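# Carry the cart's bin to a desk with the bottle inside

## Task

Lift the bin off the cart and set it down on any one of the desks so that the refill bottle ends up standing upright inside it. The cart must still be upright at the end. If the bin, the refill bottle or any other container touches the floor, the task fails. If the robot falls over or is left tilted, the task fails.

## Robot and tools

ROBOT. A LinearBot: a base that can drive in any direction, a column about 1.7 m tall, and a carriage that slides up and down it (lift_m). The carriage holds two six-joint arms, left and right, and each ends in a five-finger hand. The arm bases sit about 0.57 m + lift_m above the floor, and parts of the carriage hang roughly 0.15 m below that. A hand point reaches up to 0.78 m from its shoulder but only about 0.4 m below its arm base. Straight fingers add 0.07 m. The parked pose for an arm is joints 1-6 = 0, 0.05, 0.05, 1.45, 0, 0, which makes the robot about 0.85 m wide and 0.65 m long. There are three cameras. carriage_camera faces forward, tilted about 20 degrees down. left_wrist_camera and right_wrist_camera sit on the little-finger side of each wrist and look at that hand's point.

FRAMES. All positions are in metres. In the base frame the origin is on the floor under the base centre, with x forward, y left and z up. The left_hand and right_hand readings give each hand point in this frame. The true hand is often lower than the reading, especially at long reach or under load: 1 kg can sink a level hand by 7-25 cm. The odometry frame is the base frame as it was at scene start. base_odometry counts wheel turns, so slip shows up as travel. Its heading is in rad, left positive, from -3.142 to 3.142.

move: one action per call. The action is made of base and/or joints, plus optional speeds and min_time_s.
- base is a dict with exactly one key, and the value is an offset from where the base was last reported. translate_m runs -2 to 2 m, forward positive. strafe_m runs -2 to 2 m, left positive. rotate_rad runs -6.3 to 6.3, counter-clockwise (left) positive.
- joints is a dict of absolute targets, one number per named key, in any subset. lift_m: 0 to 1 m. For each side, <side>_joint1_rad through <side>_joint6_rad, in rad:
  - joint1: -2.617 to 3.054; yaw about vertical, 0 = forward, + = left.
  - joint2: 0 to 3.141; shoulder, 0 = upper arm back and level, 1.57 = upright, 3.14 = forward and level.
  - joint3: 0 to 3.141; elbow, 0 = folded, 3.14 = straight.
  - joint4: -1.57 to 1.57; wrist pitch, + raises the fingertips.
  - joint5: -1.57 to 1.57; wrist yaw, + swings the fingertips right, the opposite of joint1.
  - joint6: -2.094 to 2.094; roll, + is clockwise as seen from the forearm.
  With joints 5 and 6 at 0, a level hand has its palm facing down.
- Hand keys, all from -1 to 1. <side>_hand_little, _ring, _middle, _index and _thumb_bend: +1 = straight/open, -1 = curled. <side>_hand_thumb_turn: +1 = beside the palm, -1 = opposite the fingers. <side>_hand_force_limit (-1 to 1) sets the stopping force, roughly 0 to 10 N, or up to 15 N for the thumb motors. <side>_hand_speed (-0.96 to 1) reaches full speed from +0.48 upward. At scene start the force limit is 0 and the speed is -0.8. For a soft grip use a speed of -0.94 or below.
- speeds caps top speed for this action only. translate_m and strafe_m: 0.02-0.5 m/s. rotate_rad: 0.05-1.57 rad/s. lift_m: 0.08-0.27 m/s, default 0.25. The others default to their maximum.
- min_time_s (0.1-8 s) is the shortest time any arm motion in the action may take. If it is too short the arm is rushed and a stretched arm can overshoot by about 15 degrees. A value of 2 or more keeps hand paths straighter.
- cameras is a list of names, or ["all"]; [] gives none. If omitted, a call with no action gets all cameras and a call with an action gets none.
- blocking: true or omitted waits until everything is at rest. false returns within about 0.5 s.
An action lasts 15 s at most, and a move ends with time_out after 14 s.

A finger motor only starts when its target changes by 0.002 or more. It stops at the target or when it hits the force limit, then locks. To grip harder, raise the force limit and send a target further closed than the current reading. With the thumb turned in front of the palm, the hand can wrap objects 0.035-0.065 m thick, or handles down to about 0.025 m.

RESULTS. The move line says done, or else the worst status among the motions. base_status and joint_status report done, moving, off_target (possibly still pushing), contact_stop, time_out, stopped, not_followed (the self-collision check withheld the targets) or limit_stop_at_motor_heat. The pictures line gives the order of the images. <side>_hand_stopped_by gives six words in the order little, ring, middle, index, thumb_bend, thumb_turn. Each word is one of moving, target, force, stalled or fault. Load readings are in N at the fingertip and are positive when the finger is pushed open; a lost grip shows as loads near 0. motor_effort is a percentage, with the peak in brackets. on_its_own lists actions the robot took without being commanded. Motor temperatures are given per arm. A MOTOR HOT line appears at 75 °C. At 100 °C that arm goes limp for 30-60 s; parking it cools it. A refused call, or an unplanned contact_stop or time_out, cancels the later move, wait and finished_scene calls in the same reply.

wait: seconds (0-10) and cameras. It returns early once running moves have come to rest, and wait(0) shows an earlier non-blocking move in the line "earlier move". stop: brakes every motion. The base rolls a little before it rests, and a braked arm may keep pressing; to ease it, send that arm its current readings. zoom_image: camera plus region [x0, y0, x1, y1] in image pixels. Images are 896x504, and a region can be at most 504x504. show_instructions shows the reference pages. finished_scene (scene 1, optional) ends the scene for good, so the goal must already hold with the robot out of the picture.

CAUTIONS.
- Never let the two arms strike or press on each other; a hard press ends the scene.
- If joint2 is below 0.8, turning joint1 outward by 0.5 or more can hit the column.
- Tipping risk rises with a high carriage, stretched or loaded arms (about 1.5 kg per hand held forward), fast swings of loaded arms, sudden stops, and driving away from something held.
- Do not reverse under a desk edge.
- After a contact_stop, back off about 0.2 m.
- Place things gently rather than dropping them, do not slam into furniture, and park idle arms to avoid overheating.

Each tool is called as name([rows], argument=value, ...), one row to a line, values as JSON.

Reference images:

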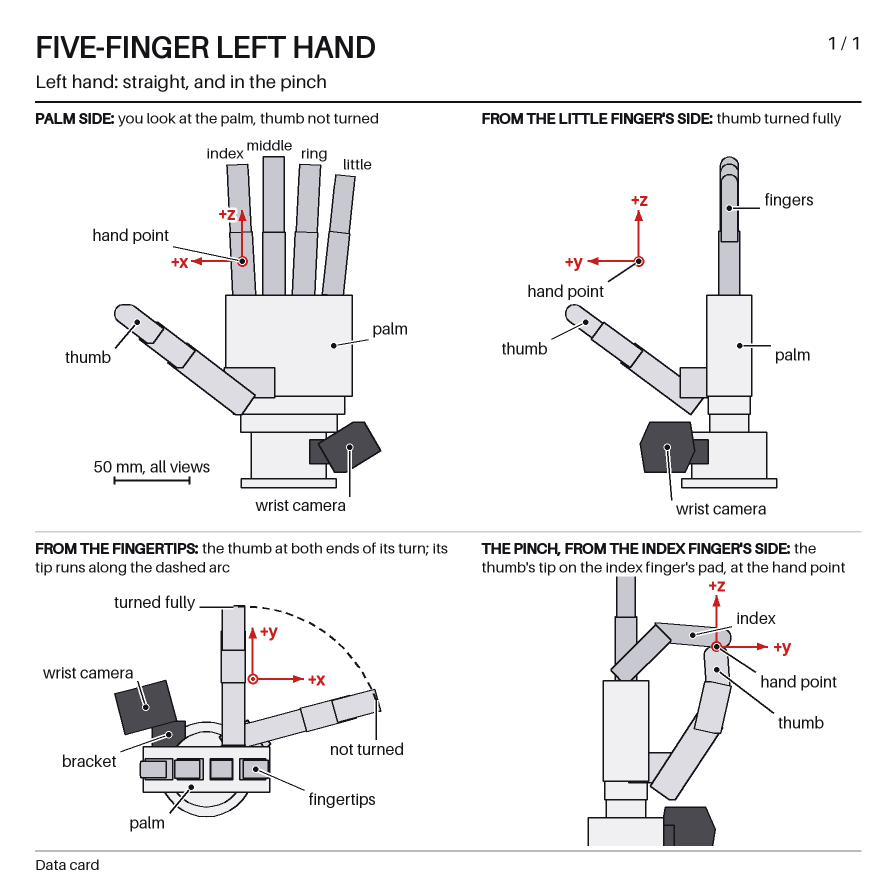

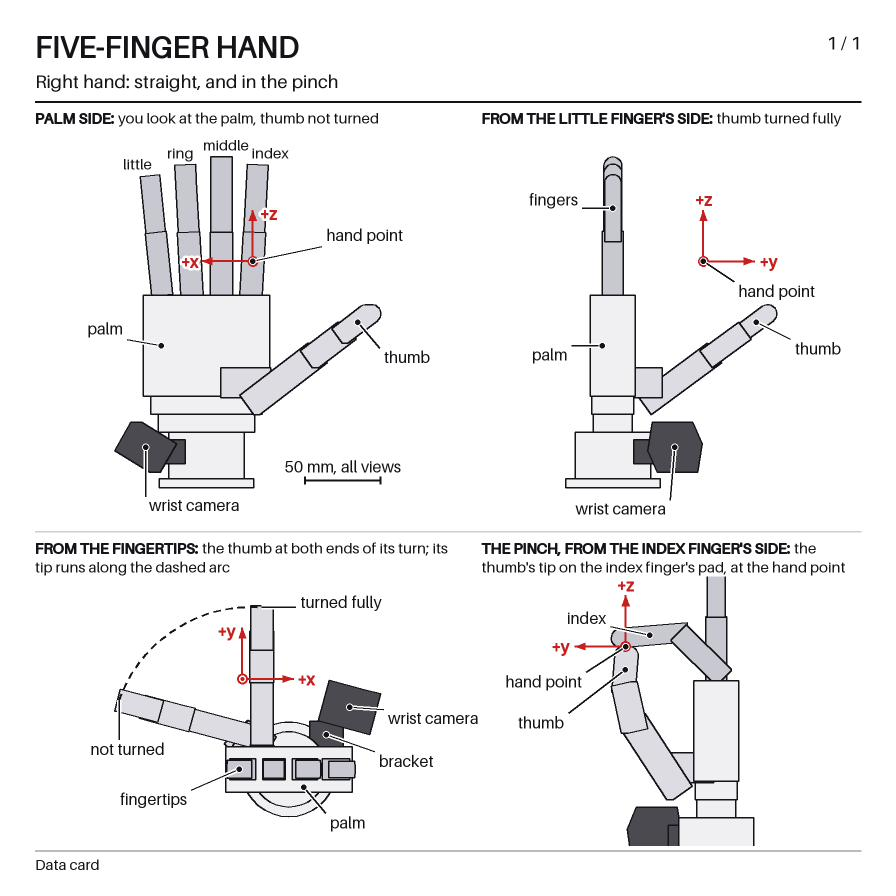

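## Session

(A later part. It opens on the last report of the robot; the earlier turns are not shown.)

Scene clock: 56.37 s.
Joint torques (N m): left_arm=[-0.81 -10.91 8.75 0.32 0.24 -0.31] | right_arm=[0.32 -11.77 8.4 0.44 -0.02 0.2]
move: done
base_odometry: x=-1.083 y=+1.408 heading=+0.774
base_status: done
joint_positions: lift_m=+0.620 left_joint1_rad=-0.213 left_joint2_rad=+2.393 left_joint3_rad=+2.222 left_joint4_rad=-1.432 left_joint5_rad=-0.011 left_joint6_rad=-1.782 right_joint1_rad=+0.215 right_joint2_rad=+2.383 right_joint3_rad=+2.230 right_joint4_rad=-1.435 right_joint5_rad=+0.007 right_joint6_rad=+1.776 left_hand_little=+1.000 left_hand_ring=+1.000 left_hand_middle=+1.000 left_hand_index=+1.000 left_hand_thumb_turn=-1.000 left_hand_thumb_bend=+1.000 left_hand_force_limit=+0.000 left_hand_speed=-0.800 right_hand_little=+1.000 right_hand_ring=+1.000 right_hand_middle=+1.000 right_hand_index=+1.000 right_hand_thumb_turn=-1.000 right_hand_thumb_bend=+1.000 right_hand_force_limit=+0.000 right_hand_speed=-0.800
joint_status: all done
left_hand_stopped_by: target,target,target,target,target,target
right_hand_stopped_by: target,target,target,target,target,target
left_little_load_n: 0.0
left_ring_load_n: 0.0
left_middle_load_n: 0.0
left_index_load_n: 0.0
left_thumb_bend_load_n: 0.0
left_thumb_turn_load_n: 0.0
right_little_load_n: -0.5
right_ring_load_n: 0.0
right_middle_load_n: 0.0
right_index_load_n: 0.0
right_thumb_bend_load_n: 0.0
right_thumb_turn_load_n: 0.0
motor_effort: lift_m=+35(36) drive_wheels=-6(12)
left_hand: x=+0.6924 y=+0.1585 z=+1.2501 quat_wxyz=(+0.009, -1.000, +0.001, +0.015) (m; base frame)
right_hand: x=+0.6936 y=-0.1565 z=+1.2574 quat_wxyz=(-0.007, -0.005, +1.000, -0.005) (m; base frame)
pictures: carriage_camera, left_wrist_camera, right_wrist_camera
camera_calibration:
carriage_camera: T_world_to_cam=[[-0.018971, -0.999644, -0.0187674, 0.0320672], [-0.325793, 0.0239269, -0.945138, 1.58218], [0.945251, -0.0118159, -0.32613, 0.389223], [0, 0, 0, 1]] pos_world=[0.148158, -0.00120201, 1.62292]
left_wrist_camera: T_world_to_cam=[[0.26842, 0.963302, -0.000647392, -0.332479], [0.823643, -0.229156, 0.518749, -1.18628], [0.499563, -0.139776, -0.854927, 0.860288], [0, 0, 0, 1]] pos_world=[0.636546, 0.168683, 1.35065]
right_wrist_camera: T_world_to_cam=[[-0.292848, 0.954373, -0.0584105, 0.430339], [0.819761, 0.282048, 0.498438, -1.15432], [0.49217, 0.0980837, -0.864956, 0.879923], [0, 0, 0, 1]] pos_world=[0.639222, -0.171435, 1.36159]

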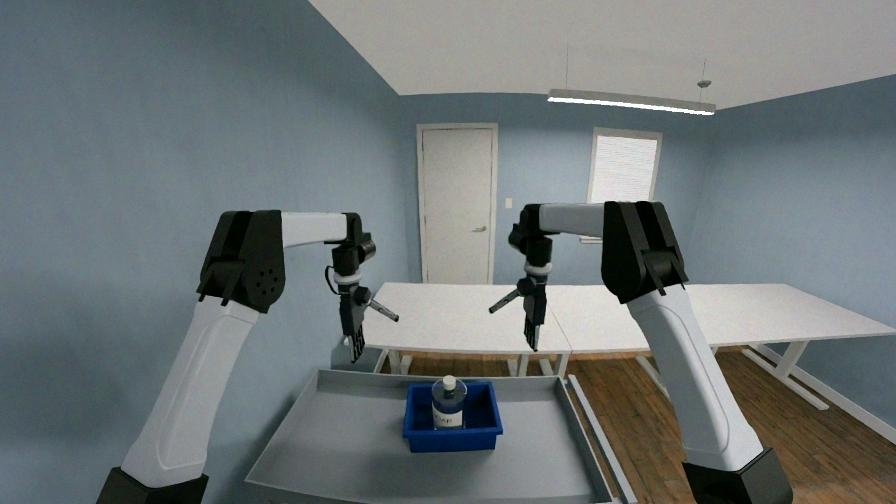

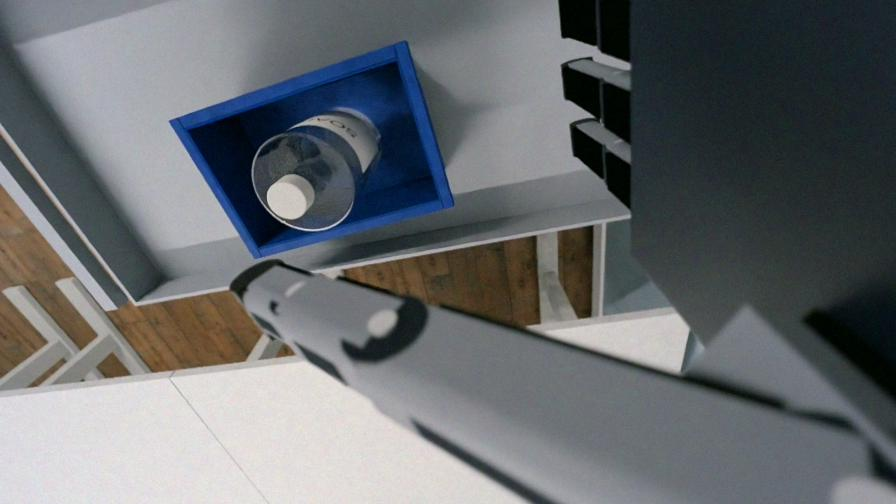

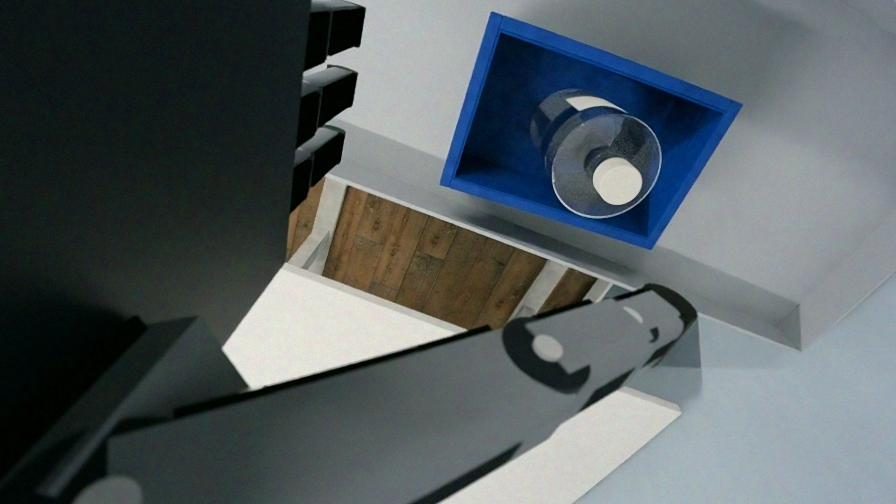

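move(joints={"left_joint1_rad": -0.30, "left_joint2_rad": 2.749, "left_joint3_rad": 2.63, "left_joint4_rad": -1.43, "left_joint5_rad": 0, "left_joint6_rad": -1.87, "right_joint1_rad": 0.215, "right_joint2_rad": 2.68, "right_joint3_rad": 2.56, "right_joint4_rad": -1.43, "right_joint5_rad": 0, "right_joint6_rad": 1.79, "left_hand_little": 0.5, "left_hand_ring": 0.5, "left_hand_middle": 0.5, "left_hand_index": 0.5, "right_hand_little": 0.5, "right_hand_ring": 0.5, "right_hand_middle": 0.5, "right_hand_index": 0.5, "lift_m": 0.55}, min_time_s=3, cameras=["all"])

Scene clock: 63.17 s.
Joint torques (N m): left_arm=[-0.79 -12.4 8.84 0.25 0.25 -0.29] | right_arm=[-0.16 -13.15 8.46 0.35 -0.03 0.19]
move: done
base_odometry: x=-1.083 y=+1.408 heading=+0.774
base_status: not commanded
joint_positions: lift_m=+0.550 left_joint1_rad=-0.292 left_joint2_rad=+2.741 left_joint3_rad=+2.601 left_joint4_rad=-1.429 left_joint5_rad=-0.010 left_joint6_rad=-1.863 right_joint1_rad=+0.215 right_joint2_rad=+2.660 right_joint3_rad=+2.540 right_joint4_rad=-1.431 right_joint5_rad=+0.007 right_joint6_rad=+1.777 left_hand_little=+0.500 left_hand_ring=+0.500 left_hand_middle=+0.500 left_hand_index=+0.500 left_hand_thumb_turn=-1.000 left_hand_thumb_bend=+1.000 left_hand_force_limit=+0.000 left_hand_speed=-0.800 right_hand_little=+0.500 right_hand_ring=+0.500 right_hand_middle=+0.500 right_hand_index=+0.500 right_hand_thumb_turn=-1.000 right_hand_thumb_bend=+1.000 right_hand_force_limit=+0.000 right_hand_speed=-0.800
joint_status: all done
left_hand_stopped_by: target,target,target,target,target,target
right_hand_stopped_by: target,target,target,target,target,target
left_little_load_n: 0.5
left_ring_load_n: 0.0
left_middle_load_n: 0.0
left_index_load_n: 0.0
left_thumb_bend_load_n: 0.0
left_thumb_turn_load_n: 0.0
right_little_load_n: 0.0
right_ring_load_n: 0.0
right_middle_load_n: 0.0
right_index_load_n: 0.0
right_thumb_bend_load_n: 0.0
right_thumb_turn_load_n: 0.0
motor_effort: lift_m=+37(42) drive_wheels=-1(9)
left_hand: x=+0.7394 y=+0.1065 z=+1.1124 quat_wxyz=(+0.005, -1.000, +0.000, -0.003) (m; base frame)
right_hand: x=+0.7437 y=-0.1456 z=+1.1374 quat_wxyz=(+0.010, -0.004, +1.000, -0.001) (m; base frame)
pictures: carriage_camera, left_wrist_camera, right_wrist_camera
camera_calibration:
carriage_camera: T_world_to_cam=[[-0.018971, -0.999644, -0.0187674, 0.0307516], [-0.325793, 0.0239269, -0.945138, 1.51593], [0.945251, -0.0118159, -0.32613, 0.366361], [0, 0, 0, 1]] pos_world=[0.148158, -0.00120201, 1.55282]
left_wrist_camera: T_world_to_cam=[[0.267676, 0.963509, 0.00076928, -0.296159], [0.805561, -0.224234, 0.548444, -1.18559], [0.528603, -0.146186, -0.836187, 0.670153], [0, 0, 0, 1]] pos_world=[0.680098, 0.117468, 1.21083]
right_wrist_camera: T_world_to_cam=[[-0.289714, 0.955172, -0.0609293, 0.428286], [0.802279, 0.277068, 0.528755, -1.1608], [0.521934, 0.104305, -0.846585, 0.708305], [0, 0, 0, 1]] pos_world=[0.685678, -0.161346, 1.23952]

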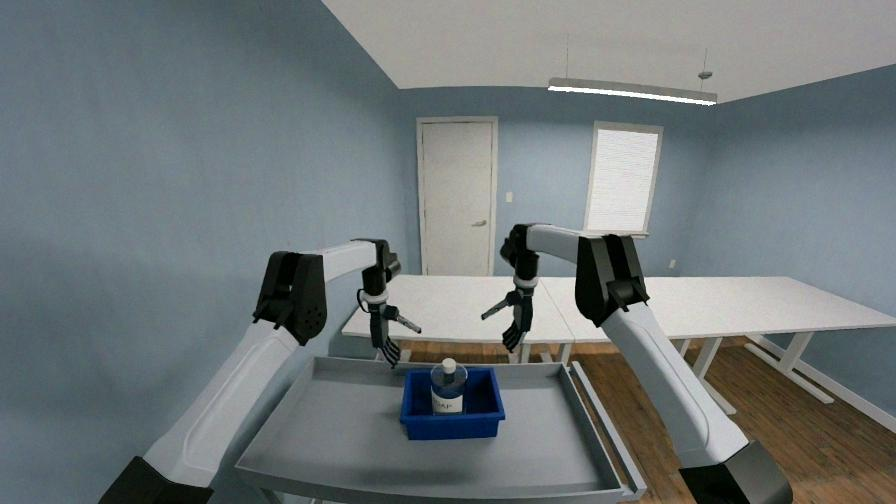

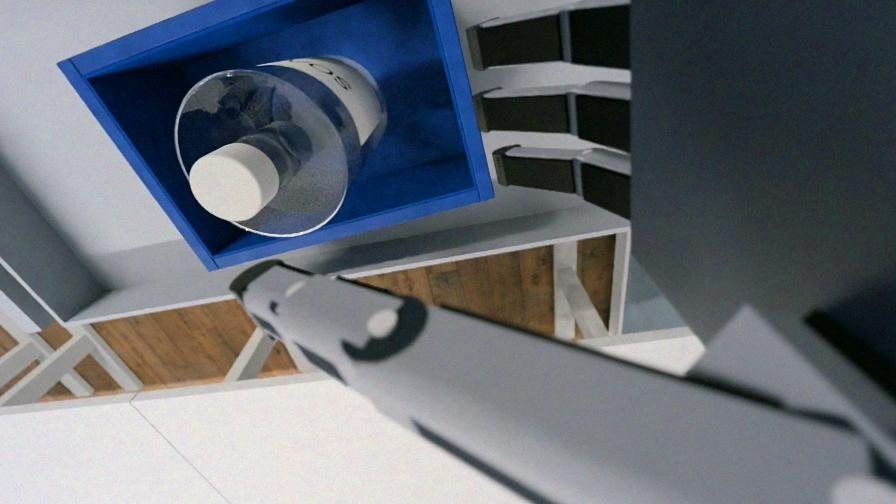

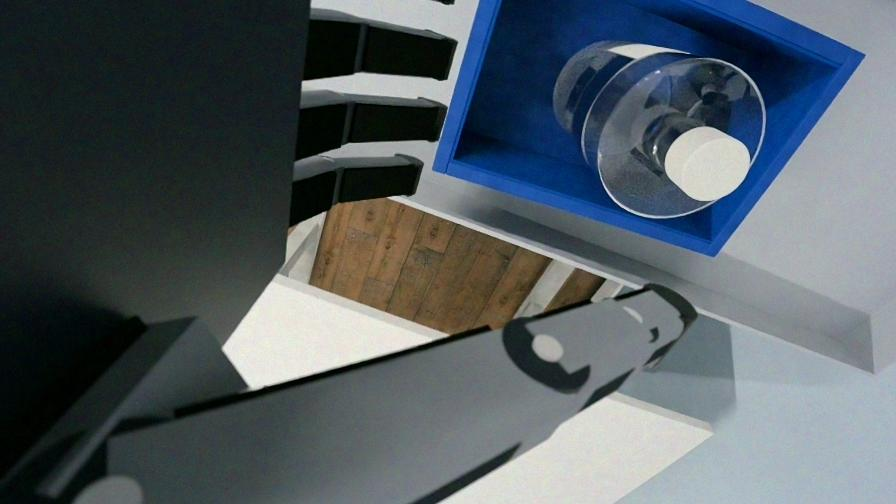

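move(joints={"lift_m": 0.44, "right_joint3_rad": 2.46, "right_joint4_rad": -1.33, "left_hand_thumb_bend": 0.7, "right_hand_thumb_bend": 0.7}, min_time_s=1.5, speeds={"lift_m": 0.1}, cameras=["all"])

zoom_image(camera="carriage_camera", region=[350, 270, 560, 480])

Scene clock: 68.87 s.
Joint torques (N m): left_arm=[-0.84 -13.41 8.05 0.25 0.24 -0.27] | right_arm=[-0.14 -14.27 5.56 0.51 -0.03 0.2]
Motor temperatures (°C): left_arm=[28 37 37 28 25 27] | right_arm=[25 37 32 28 27 28]
move: done
base_odometry: x=-1.083 y=+1.408 heading=+0.774
base_status: not commanded
joint_positions: lift_m=+0.440 left_joint1_rad=-0.292 left_joint2_rad=+2.752 left_joint3_rad=+2.610 left_joint4_rad=-1.429 left_joint5_rad=-0.010 left_joint6_rad=-1.863 right_joint1_rad=+0.215 right_joint2_rad=+2.671 right_joint3_rad=+2.471 right_joint4_rad=-1.345 right_joint5_rad=+0.007 right_joint6_rad=+1.778 left_hand_little=+0.500 left_hand_ring=+0.500 left_hand_middle=+0.500 left_hand_index=+0.500 left_hand_thumb_turn=-1.000 left_hand_thumb_bend=+0.700 left_hand_force_limit=+0.000 left_hand_speed=-0.800 right_hand_little=+0.500 right_hand_ring=+0.500 right_hand_middle=+0.500 right_hand_index=+0.500 right_hand_thumb_turn=-1.000 right_hand_thumb_bend=+0.700 right_hand_force_limit=+0.000 right_hand_speed=-0.800
joint_status: all done
left_hand_stopped_by: target,target,target,target,target,target
right_hand_stopped_by: target,target,target,target,target,target
left_little_load_n: 0.0
left_ring_load_n: 0.0
left_middle_load_n: 0.0
left_index_load_n: 0.0
left_thumb_bend_load_n: 0.0
left_thumb_turn_load_n: 0.0
right_little_load_n: 0.0
right_ring_load_n: 0.0
right_middle_load_n: 0.0
right_index_load_n: 0.0
right_thumb_bend_load_n: 0.0
right_thumb_turn_load_n: 0.0
motor_effort: lift_m=+37(39) drive_wheels=-6(7)
left_hand: x=+0.7399 y=+0.1064 z=+0.9990 quat_wxyz=(+0.005, -1.000, +0.000, -0.001) (m; base frame)
right_hand: x=+0.7483 y=-0.1446 z=+1.0054 quat_wxyz=(+0.013, -0.004, +1.000, -0.001) (m; base frame)
pictures: carriage_camera, left_wrist_camera, right_wrist_camera
camera_calibration:
carriage_camera: T_world_to_cam=[[-0.018971, -0.999644, -0.0187674, 0.0286871], [-0.325793, 0.0239269, -0.945138, 1.41196], [0.945251, -0.0118159, -0.32613, 0.330487], [0, 0, 0, 1]] pos_world=[0.148158, -0.00120201, 1.44282]
left_wrist_camera: T_world_to_cam=[[0.267344, 0.963601, 0.000889046, -0.295912], [0.806826, -0.224352, 0.546533, -1.12297], [0.526839, -0.145395, -0.837437, 0.577519], [0, 0, 0, 1]] pos_world=[0.680895, 0.117168, 1.09764]
right_wrist_camera: T_world_to_cam=[[-0.288928, 0.955375, -0.0614678, 0.42057], [0.798865, 0.275982, 0.534461, -1.09825], [0.527574, 0.105316, -0.842955, 0.586267], [0, 0, 0, 1]] pos_world=[0.68957, -0.160448, 1.10702]

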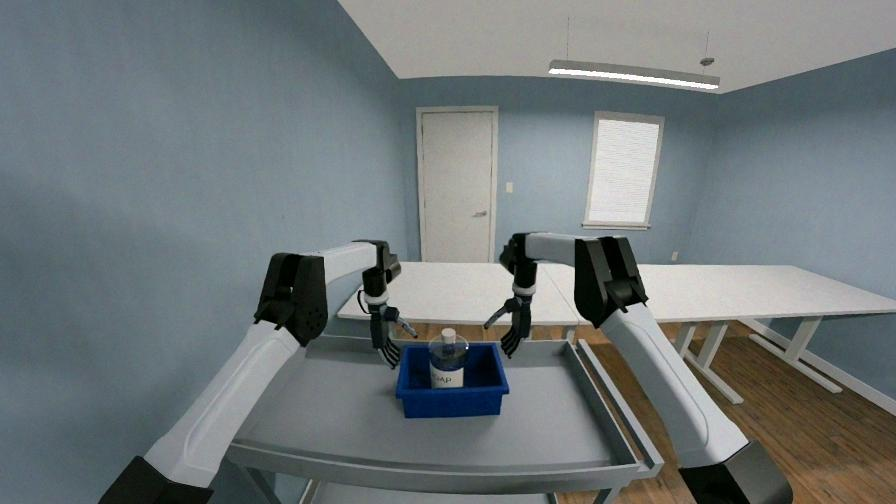

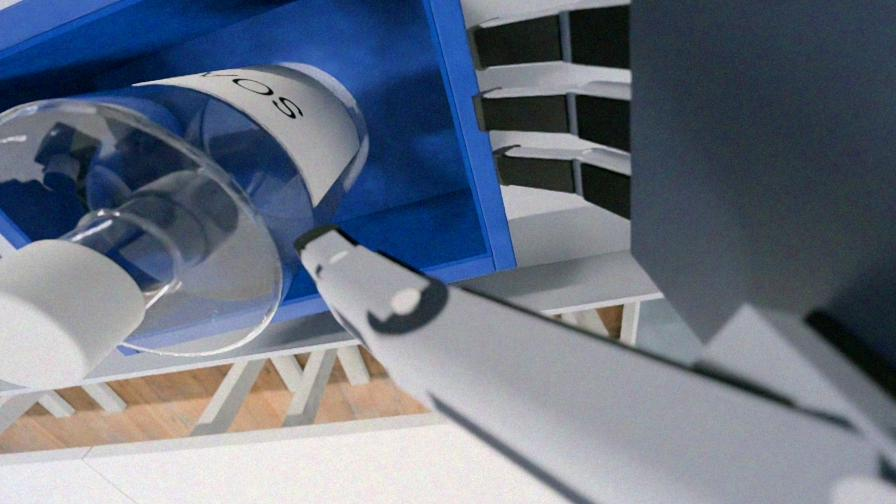

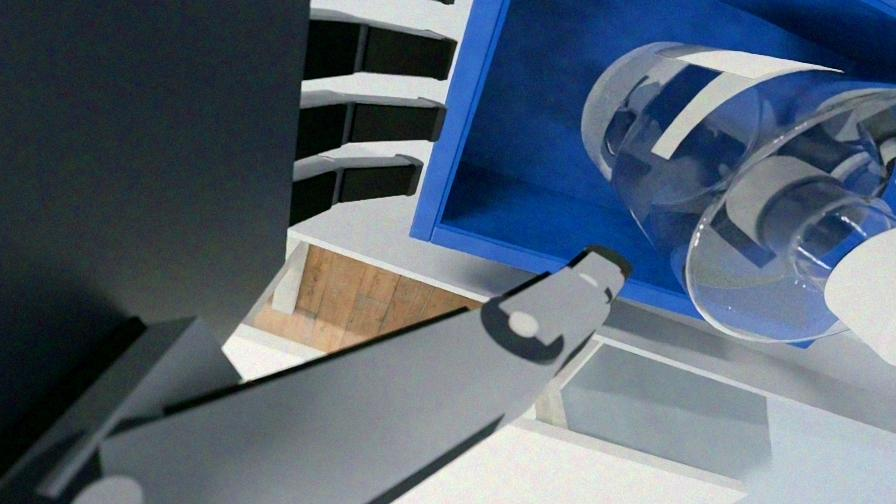

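Scaled by 2.400 from the camera's 896x504 image, which has a finer 1280x720 frame.

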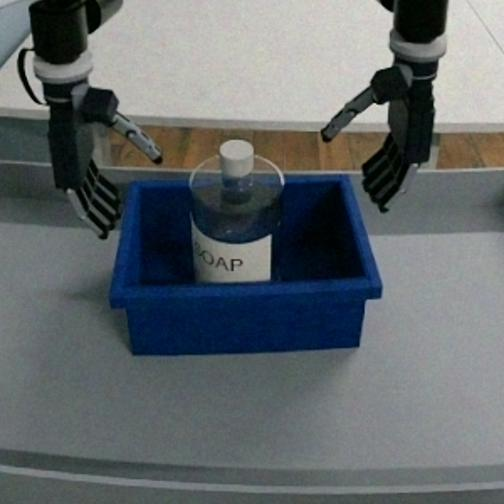

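move(joints={"lift_m": 0.37, "right_joint1_rad": 0.207}, speeds={"lift_m": 0.08}, cameras=["all"])

zoom_image(camera="carriage_camera", region=[370, 260, 540, 430])

Scene clock: 74.13 s.
Joint torques (N m): left_arm=[-0.83 -9.13 4.37 0.9 0.23 -0.29] | right_arm=[-0.25 -14.2 6.04 0.43 -0.05 0.2]
move: done
base_odometry: x=-1.083 y=+1.408 heading=+0.774
base_status: not commanded
joint_positions: lift_m=+0.370 left_joint1_rad=-0.292 left_joint2_rad=+2.703 left_joint3_rad=+2.649 left_joint4_rad=-1.491 left_joint5_rad=-0.008 left_joint6_rad=-1.863 right_joint1_rad=+0.208 right_joint2_rad=+2.671 right_joint3_rad=+2.466 right_joint4_rad=-1.342 right_joint5_rad=+0.008 right_joint6_rad=+1.778 left_hand_little=+0.500 left_hand_ring=+0.500 left_hand_middle=+0.499 left_hand_index=+0.500 left_hand_thumb_turn=-1.000 left_hand_thumb_bend=+0.700 left_hand_force_limit=+0.000 left_hand_speed=-0.800 right_hand_little=+0.500 right_hand_ring=+0.500 right_hand_middle=+0.500 right_hand_index=+0.500 right_hand_thumb_turn=-1.000 right_hand_thumb_bend=+0.700 right_hand_force_limit=+0.000 right_hand_speed=-0.800
joint_status: all done
left_hand_stopped_by: target,target,target,target,target,target
right_hand_stopped_by: target,target,target,target,target,target
left_little_load_n: 0.0
left_ring_load_n: 0.0
left_middle_load_n: -8.0
left_index_load_n: 0.0
left_thumb_bend_load_n: 0.0
left_thumb_turn_load_n: 0.0
right_little_load_n: 0.0
right_ring_load_n: 0.0
right_middle_load_n: 0.0
right_index_load_n: 0.0
right_thumb_bend_load_n: 0.0
right_thumb_turn_load_n: 0.5
motor_effort: lift_m=+34(37) drive_wheels=+4(8)
left_hand: x=+0.7385 y=+0.1064 z=+0.9647 quat_wxyz=(+0.000, -1.000, +0.000, -0.014) (m; base frame)
right_hand: x=+0.7489 y=-0.1485 z=+0.9339 quat_wxyz=(+0.012, +0.000, +1.000, -0.001) (m; base frame)
pictures: carriage_camera, left_wrist_camera, right_wrist_camera
camera_calibration:
carriage_camera: T_world_to_cam=[[-0.018971, -0.999644, -0.0187674, 0.0273772], [-0.325793, 0.0239269, -0.945138, 1.34599], [0.945251, -0.0118159, -0.32613, 0.307723], [0, 0, 0, 1]] pos_world=[0.148158, -0.00120201, 1.37302]
left_wrist_camera: T_world_to_cam=[[0.26742, 0.963579, -0.00163291, -0.293168], [0.793048, -0.21913, 0.568381, -1.11451], [0.547322, -0.153291, -0.822764, 0.521133], [0, 0, 0, 1]] pos_world=[0.677034, 0.118153, 1.06176]
right_wrist_camera: T_world_to_cam=[[-0.282443, 0.957281, -0.0619595, 0.416016], [0.801821, 0.271045, 0.532558, -1.06073], [0.526602, 0.100737, -0.844122, 0.527223], [0, 0, 0, 1]] pos_world=[0.690381, -0.163849, 1.03572]

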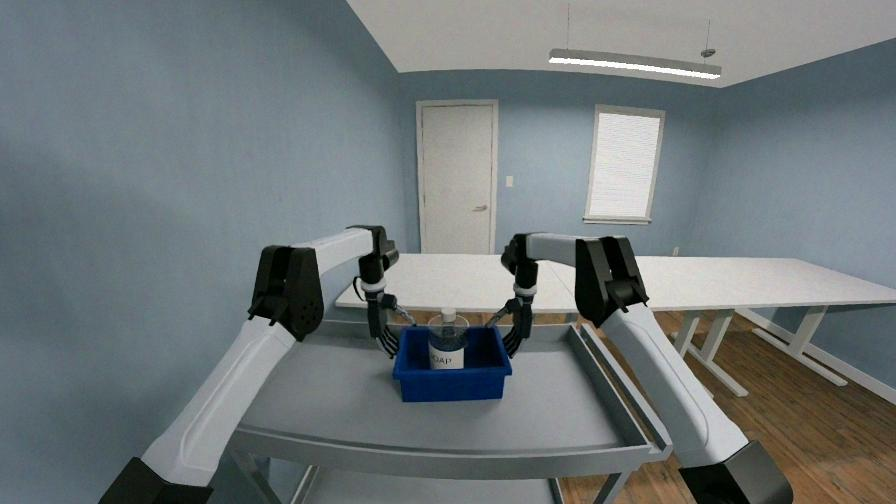

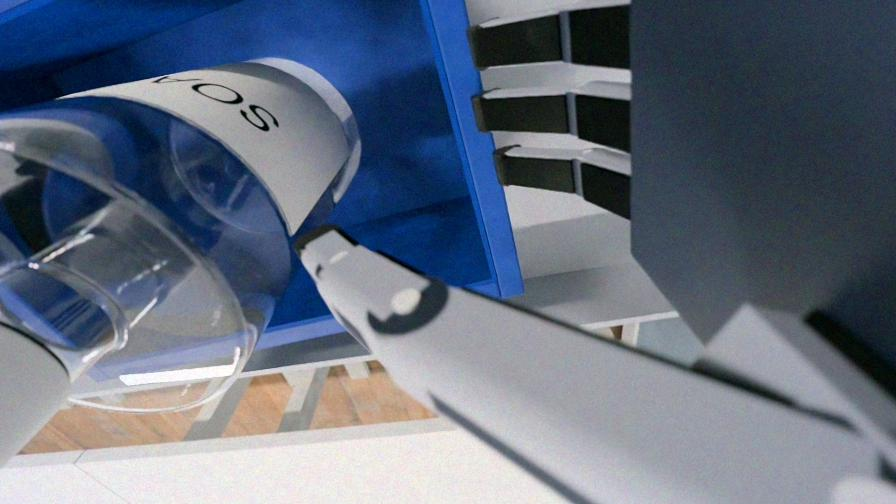

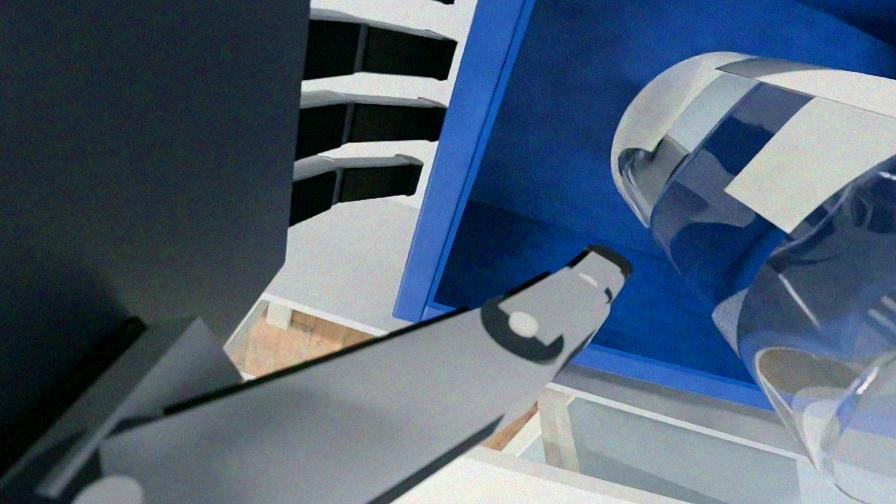

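Scaled by 2.965 from the camera's 896x504 image, which has a finer 1280x720 frame.

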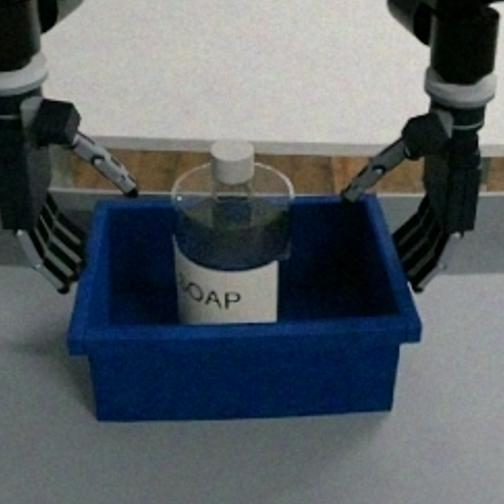

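move(joints={"lift_m": 0.43}, speeds={"lift_m": 0.1})

move(joints={"left_joint1_rad": -0.284, "right_joint1_rad": 0.202, "left_hand_little": 0.72, "left_hand_ring": 0.72, "left_hand_middle": 0.72, "left_hand_index": 0.72, "right_hand_little": 0.72, "right_hand_ring": 0.72, "right_hand_middle": 0.72, "right_hand_index": 0.72}, cameras=["all"])

move(joints={"lift_m": 0.37}, speeds={"lift_m": 0.08}, cameras=["all"])

zoom_image(camera="carriage_camera", region=[370, 260, 540, 430])

Scene clock: 75.97 s.
Joint torques (N m): left_arm=[-0.88 -13.08 6.09 0.36 0.23 -0.28] | right_arm=[-0.24 -14.54 6.3 0.45 -0.04 0.18]
move: done
base_odometry: x=-1.083 y=+1.408 heading=+0.774
base_status: not commanded
joint_positions: lift_m=+0.430 left_joint1_rad=-0.292 left_joint2_rad=+2.750 left_joint3_rad=+2.631 left_joint4_rad=-1.439 left_joint5_rad=-0.008 left_joint6_rad=-1.863 right_joint1_rad=+0.208 right_joint2_rad=+2.674 right_joint3_rad=+2.464 right_joint4_rad=-1.338 right_joint5_rad=+0.008 right_joint6_rad=+1.778 left_hand_little=+0.500 left_hand_ring=+0.500 left_hand_middle=+0.500 left_hand_index=+0.500 left_hand_thumb_turn=-1.000 left_hand_thumb_bend=+0.700 left_hand_force_limit=+0.000 left_hand_speed=-0.800 right_hand_little=+0.500 right_hand_ring=+0.500 right_hand_middle=+0.500 right_hand_index=+0.500 right_hand_thumb_turn=-1.000 right_hand_thumb_bend=+0.700 right_hand_force_limit=+0.000 right_hand_speed=-0.800
joint_status: all done
left_hand_stopped_by: target,target,target,target,target,target
right_hand_stopped_by: target,target,target,target,target,target
left_little_load_n: 0.0
left_ring_load_n: 0.0
left_middle_load_n: 0.0
left_index_load_n: 0.5
left_thumb_bend_load_n: 0.0
left_thumb_turn_load_n: 0.0
right_little_load_n: 0.0
right_ring_load_n: 0.0
right_middle_load_n: 0.0
right_index_load_n: 0.0
right_thumb_bend_load_n: 0.0
right_thumb_turn_load_n: 0.0
motor_effort: lift_m=+36(42) drive_wheels=+5(9)
left_hand: x=+0.7421 y=+0.1053 z=+0.9961 quat_wxyz=(+0.002, -1.000, +0.000, -0.007) (m; base frame)
right_hand: x=+0.7490 y=-0.1485 z=+0.9919 quat_wxyz=(+0.012, +0.000, +1.000, -0.001) (m; base frame)
pictures: none

Scene clock: 76.83 s.
Joint torques (N m): left_arm=[0.51 -13.26 6.06 0.38 0.23 -0.28] | right_arm=[-0.68 -14.72 6.22 0.42 -0.03 0.19]
move: done
base_odometry: x=-1.083 y=+1.408 heading=+0.774
base_status: not commanded
joint_positions: lift_m=+0.430 left_joint1_rad=-0.292 left_joint2_rad=+2.750 left_joint3_rad=+2.631 left_joint4_rad=-1.439 left_joint5_rad=-0.008 left_joint6_rad=-1.863 right_joint1_rad=+0.208 right_joint2_rad=+2.674 right_joint3_rad=+2.464 right_joint4_rad=-1.338 right_joint5_rad=+0.008 right_joint6_rad=+1.778 left_hand_little=+0.720 left_hand_ring=+0.720 left_hand_middle=+0.720 left_hand_index=+0.720 left_hand_thumb_turn=-1.000 left_hand_thumb_bend=+0.700 left_hand_force_limit=+0.000 left_hand_speed=-0.800 right_hand_little=+0.720 right_hand_ring=+0.720 right_hand_middle=+0.720 right_hand_index=+0.720 right_hand_thumb_turn=-1.000 right_hand_thumb_bend=+0.700 right_hand_force_limit=+0.000 right_hand_speed=-0.800
joint_status: all done
left_hand_stopped_by: target,target,target,target,target,target
right_hand_stopped_by: target,target,target,target,target,target
left_little_load_n: 0.0
left_ring_load_n: 0.0
left_middle_load_n: 0.0
left_index_load_n: 0.0
left_thumb_bend_load_n: -0.5
left_thumb_turn_load_n: 0.0
right_little_load_n: 0.0
right_ring_load_n: 0.0
right_middle_load_n: 0.0
right_index_load_n: -0.5
right_thumb_bend_load_n: 0.0
right_thumb_turn_load_n: 0.0
motor_effort: lift_m=+35(36) drive_wheels=+3(7)
left_hand: x=+0.7422 y=+0.1053 z=+0.9961 quat_wxyz=(+0.002, -1.000, +0.000, -0.007) (m; base frame)
right_hand: x=+0.7490 y=-0.1485 z=+0.9919 quat_wxyz=(+0.012, +0.000, +1.000, -0.001) (m; base frame)
pictures: carriage_camera, left_wrist_camera, right_wrist_camera
camera_calibration:
carriage_camera: T_world_to_cam=[[-0.018971, -0.999644, -0.0187674, 0.0285013], [-0.325793, 0.0239269, -0.945138, 1.40261], [0.945251, -0.0118159, -0.32613, 0.327258], [0, 0, 0, 1]] pos_world=[0.148158, -0.00120201, 1.43292]
left_wrist_camera: T_world_to_cam=[[0.266947, 0.96371, -0.00134479, -0.293015], [0.800772, -0.221037, 0.556693, -1.12937], [0.536193, -0.149685, -0.830717, 0.560579], [0, 0, 0, 1]] pos_world=[0.682012, 0.116658, 1.094]
right_wrist_camera: T_world_to_cam=[[-0.282578, 0.957245, -0.0618966, 0.419595], [0.802415, 0.271244, 0.531561, -1.09115], [0.525623, 0.100541, -0.844755, 0.577486], [0, 0, 0, 1]] pos_world=[0.690582, -0.163749, 1.09382]

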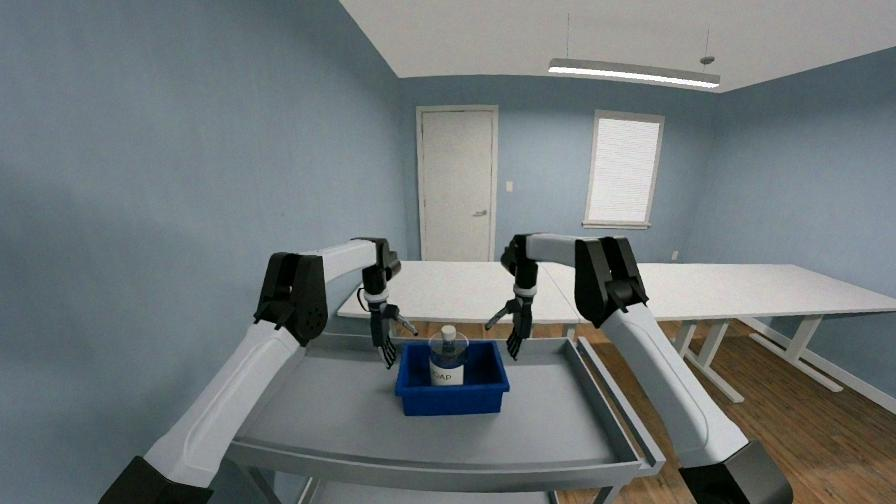

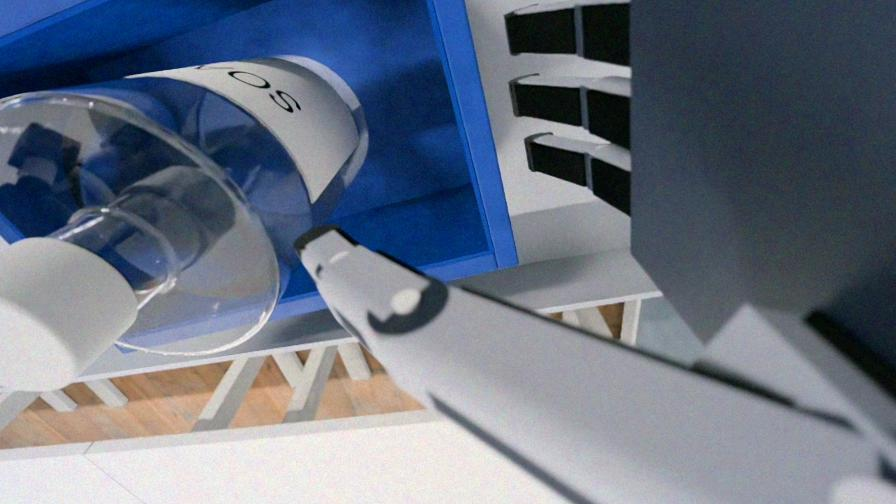

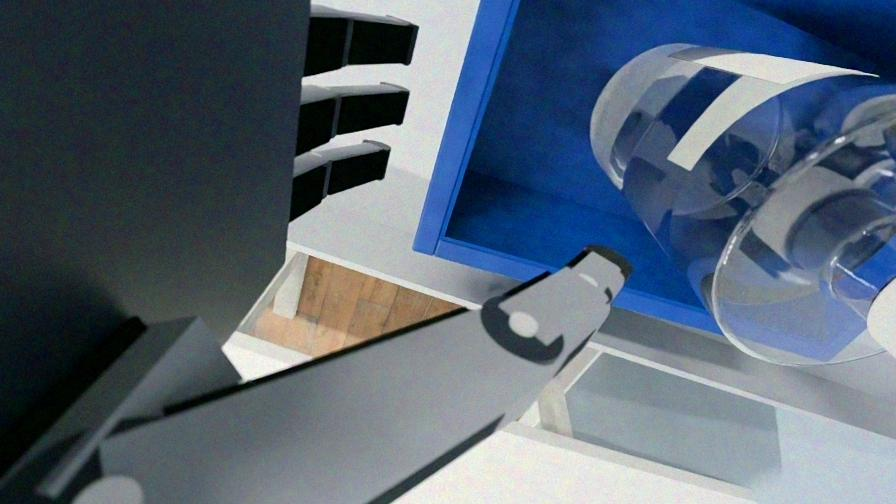

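Scene clock: 77.97 s.
Joint torques (N m): left_arm=[0.38 -13.46 6.15 0.35 0.22 -0.29] | right_arm=[-0.65 -14.8 6.22 0.43 -0.02 0.17]
move: done
base_odometry: x=-1.083 y=+1.408 heading=+0.774
base_status: not commanded
joint_positions: lift_m=+0.370 left_joint1_rad=-0.292 left_joint2_rad=+2.755 left_joint3_rad=+2.631 left_joint4_rad=-1.437 left_joint5_rad=-0.008 left_joint6_rad=-1.863 right_joint1_rad=+0.208 right_joint2_rad=+2.676 right_joint3_rad=+2.464 right_joint4_rad=-1.337 right_joint5_rad=+0.007 right_joint6_rad=+1.778 left_hand_little=+0.720 left_hand_ring=+0.720 left_hand_middle=+0.720 left_hand_index=+0.720 left_hand_thumb_turn=-1.000 left_hand_thumb_bend=+0.700 left_hand_force_limit=+0.000 left_hand_speed=-0.800 right_hand_little=+0.720 right_hand_ring=+0.720 right_hand_middle=+0.720 right_hand_index=+0.720 right_hand_thumb_turn=-1.000 right_hand_thumb_bend=+0.700 right_hand_force_limit=+0.000 right_hand_speed=-0.800
joint_status: all done
left_hand_stopped_by: target,target,target,target,target,target
right_hand_stopped_by: target,target,target,target,target,target
left_little_load_n: 0.0
left_ring_load_n: 0.0
left_middle_load_n: 0.0
left_index_load_n: 0.0
left_thumb_bend_load_n: 0.0
left_thumb_turn_load_n: 0.0
right_little_load_n: 0.0
right_ring_load_n: 0.0
right_middle_load_n: 0.0
right_index_load_n: 0.0
right_thumb_bend_load_n: 0.0
right_thumb_turn_load_n: 0.0
motor_effort: lift_m=+36(41) drive_wheels=+5(8)
left_hand: x=+0.7422 y=+0.1058 z=+0.9334 quat_wxyz=(+0.003, -1.000, -0.001, -0.006) (m; base frame)
right_hand: x=+0.7492 y=-0.1484 z=+0.9309 quat_wxyz=(+0.012, +0.000, +1.000, -0.001) (m; base frame)
pictures: carriage_camera, left_wrist_camera, right_wrist_camera
camera_calibration:
carriage_camera: T_world_to_cam=[[-0.018971, -0.999644, -0.0187674, 0.0273734], [-0.325793, 0.0239269, -0.945138, 1.3458], [0.945251, -0.0118159, -0.32613, 0.307658], [0, 0, 0, 1]] pos_world=[0.148158, -0.00120201, 1.37282]
left_wrist_camera: T_world_to_cam=[[0.266242, 0.963905, -0.00129222, -0.293062], [0.802513, -0.220921, 0.554226, -1.09341], [0.533935, -0.148595, -0.832365, 0.511666], [0, 0, 0, 1]] pos_world=[0.682308, 0.116957, 1.03151]
right_wrist_camera: T_world_to_cam=[[-0.282559, 0.957276, -0.0615038, 0.415457], [0.802677, 0.271059, 0.531259, -1.05873], [0.525233, 0.100744, -0.844974, 0.526295], [0, 0, 0, 1]] pos_world=[0.690783, -0.163749, 1.03272]

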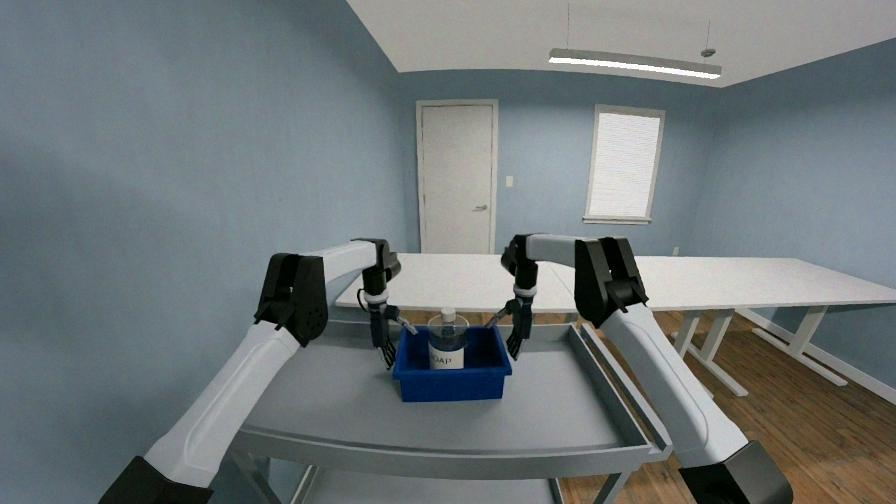

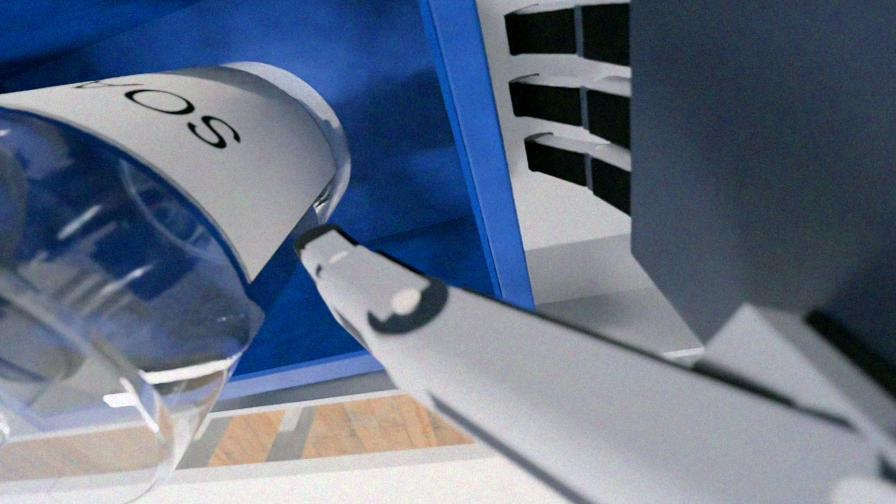

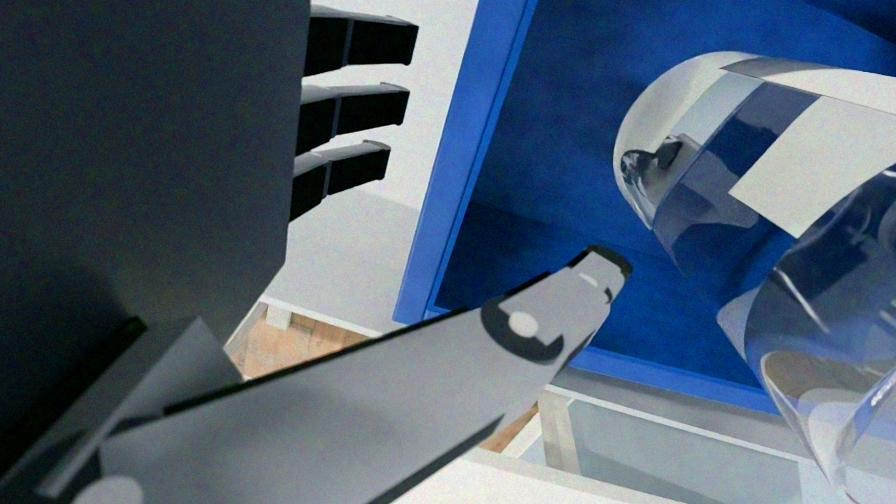

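Scaled by 2.965 from the camera's 896x504 image, which has a finer 1280x720 frame.

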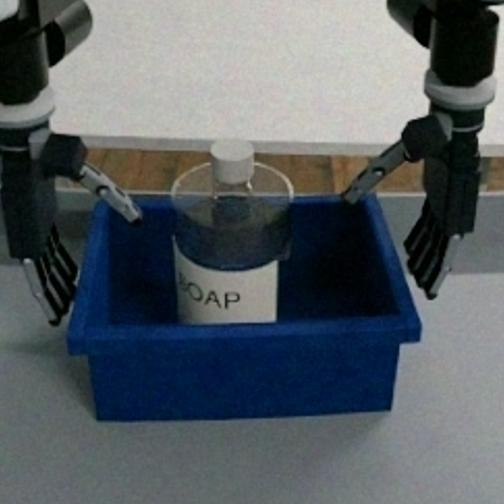

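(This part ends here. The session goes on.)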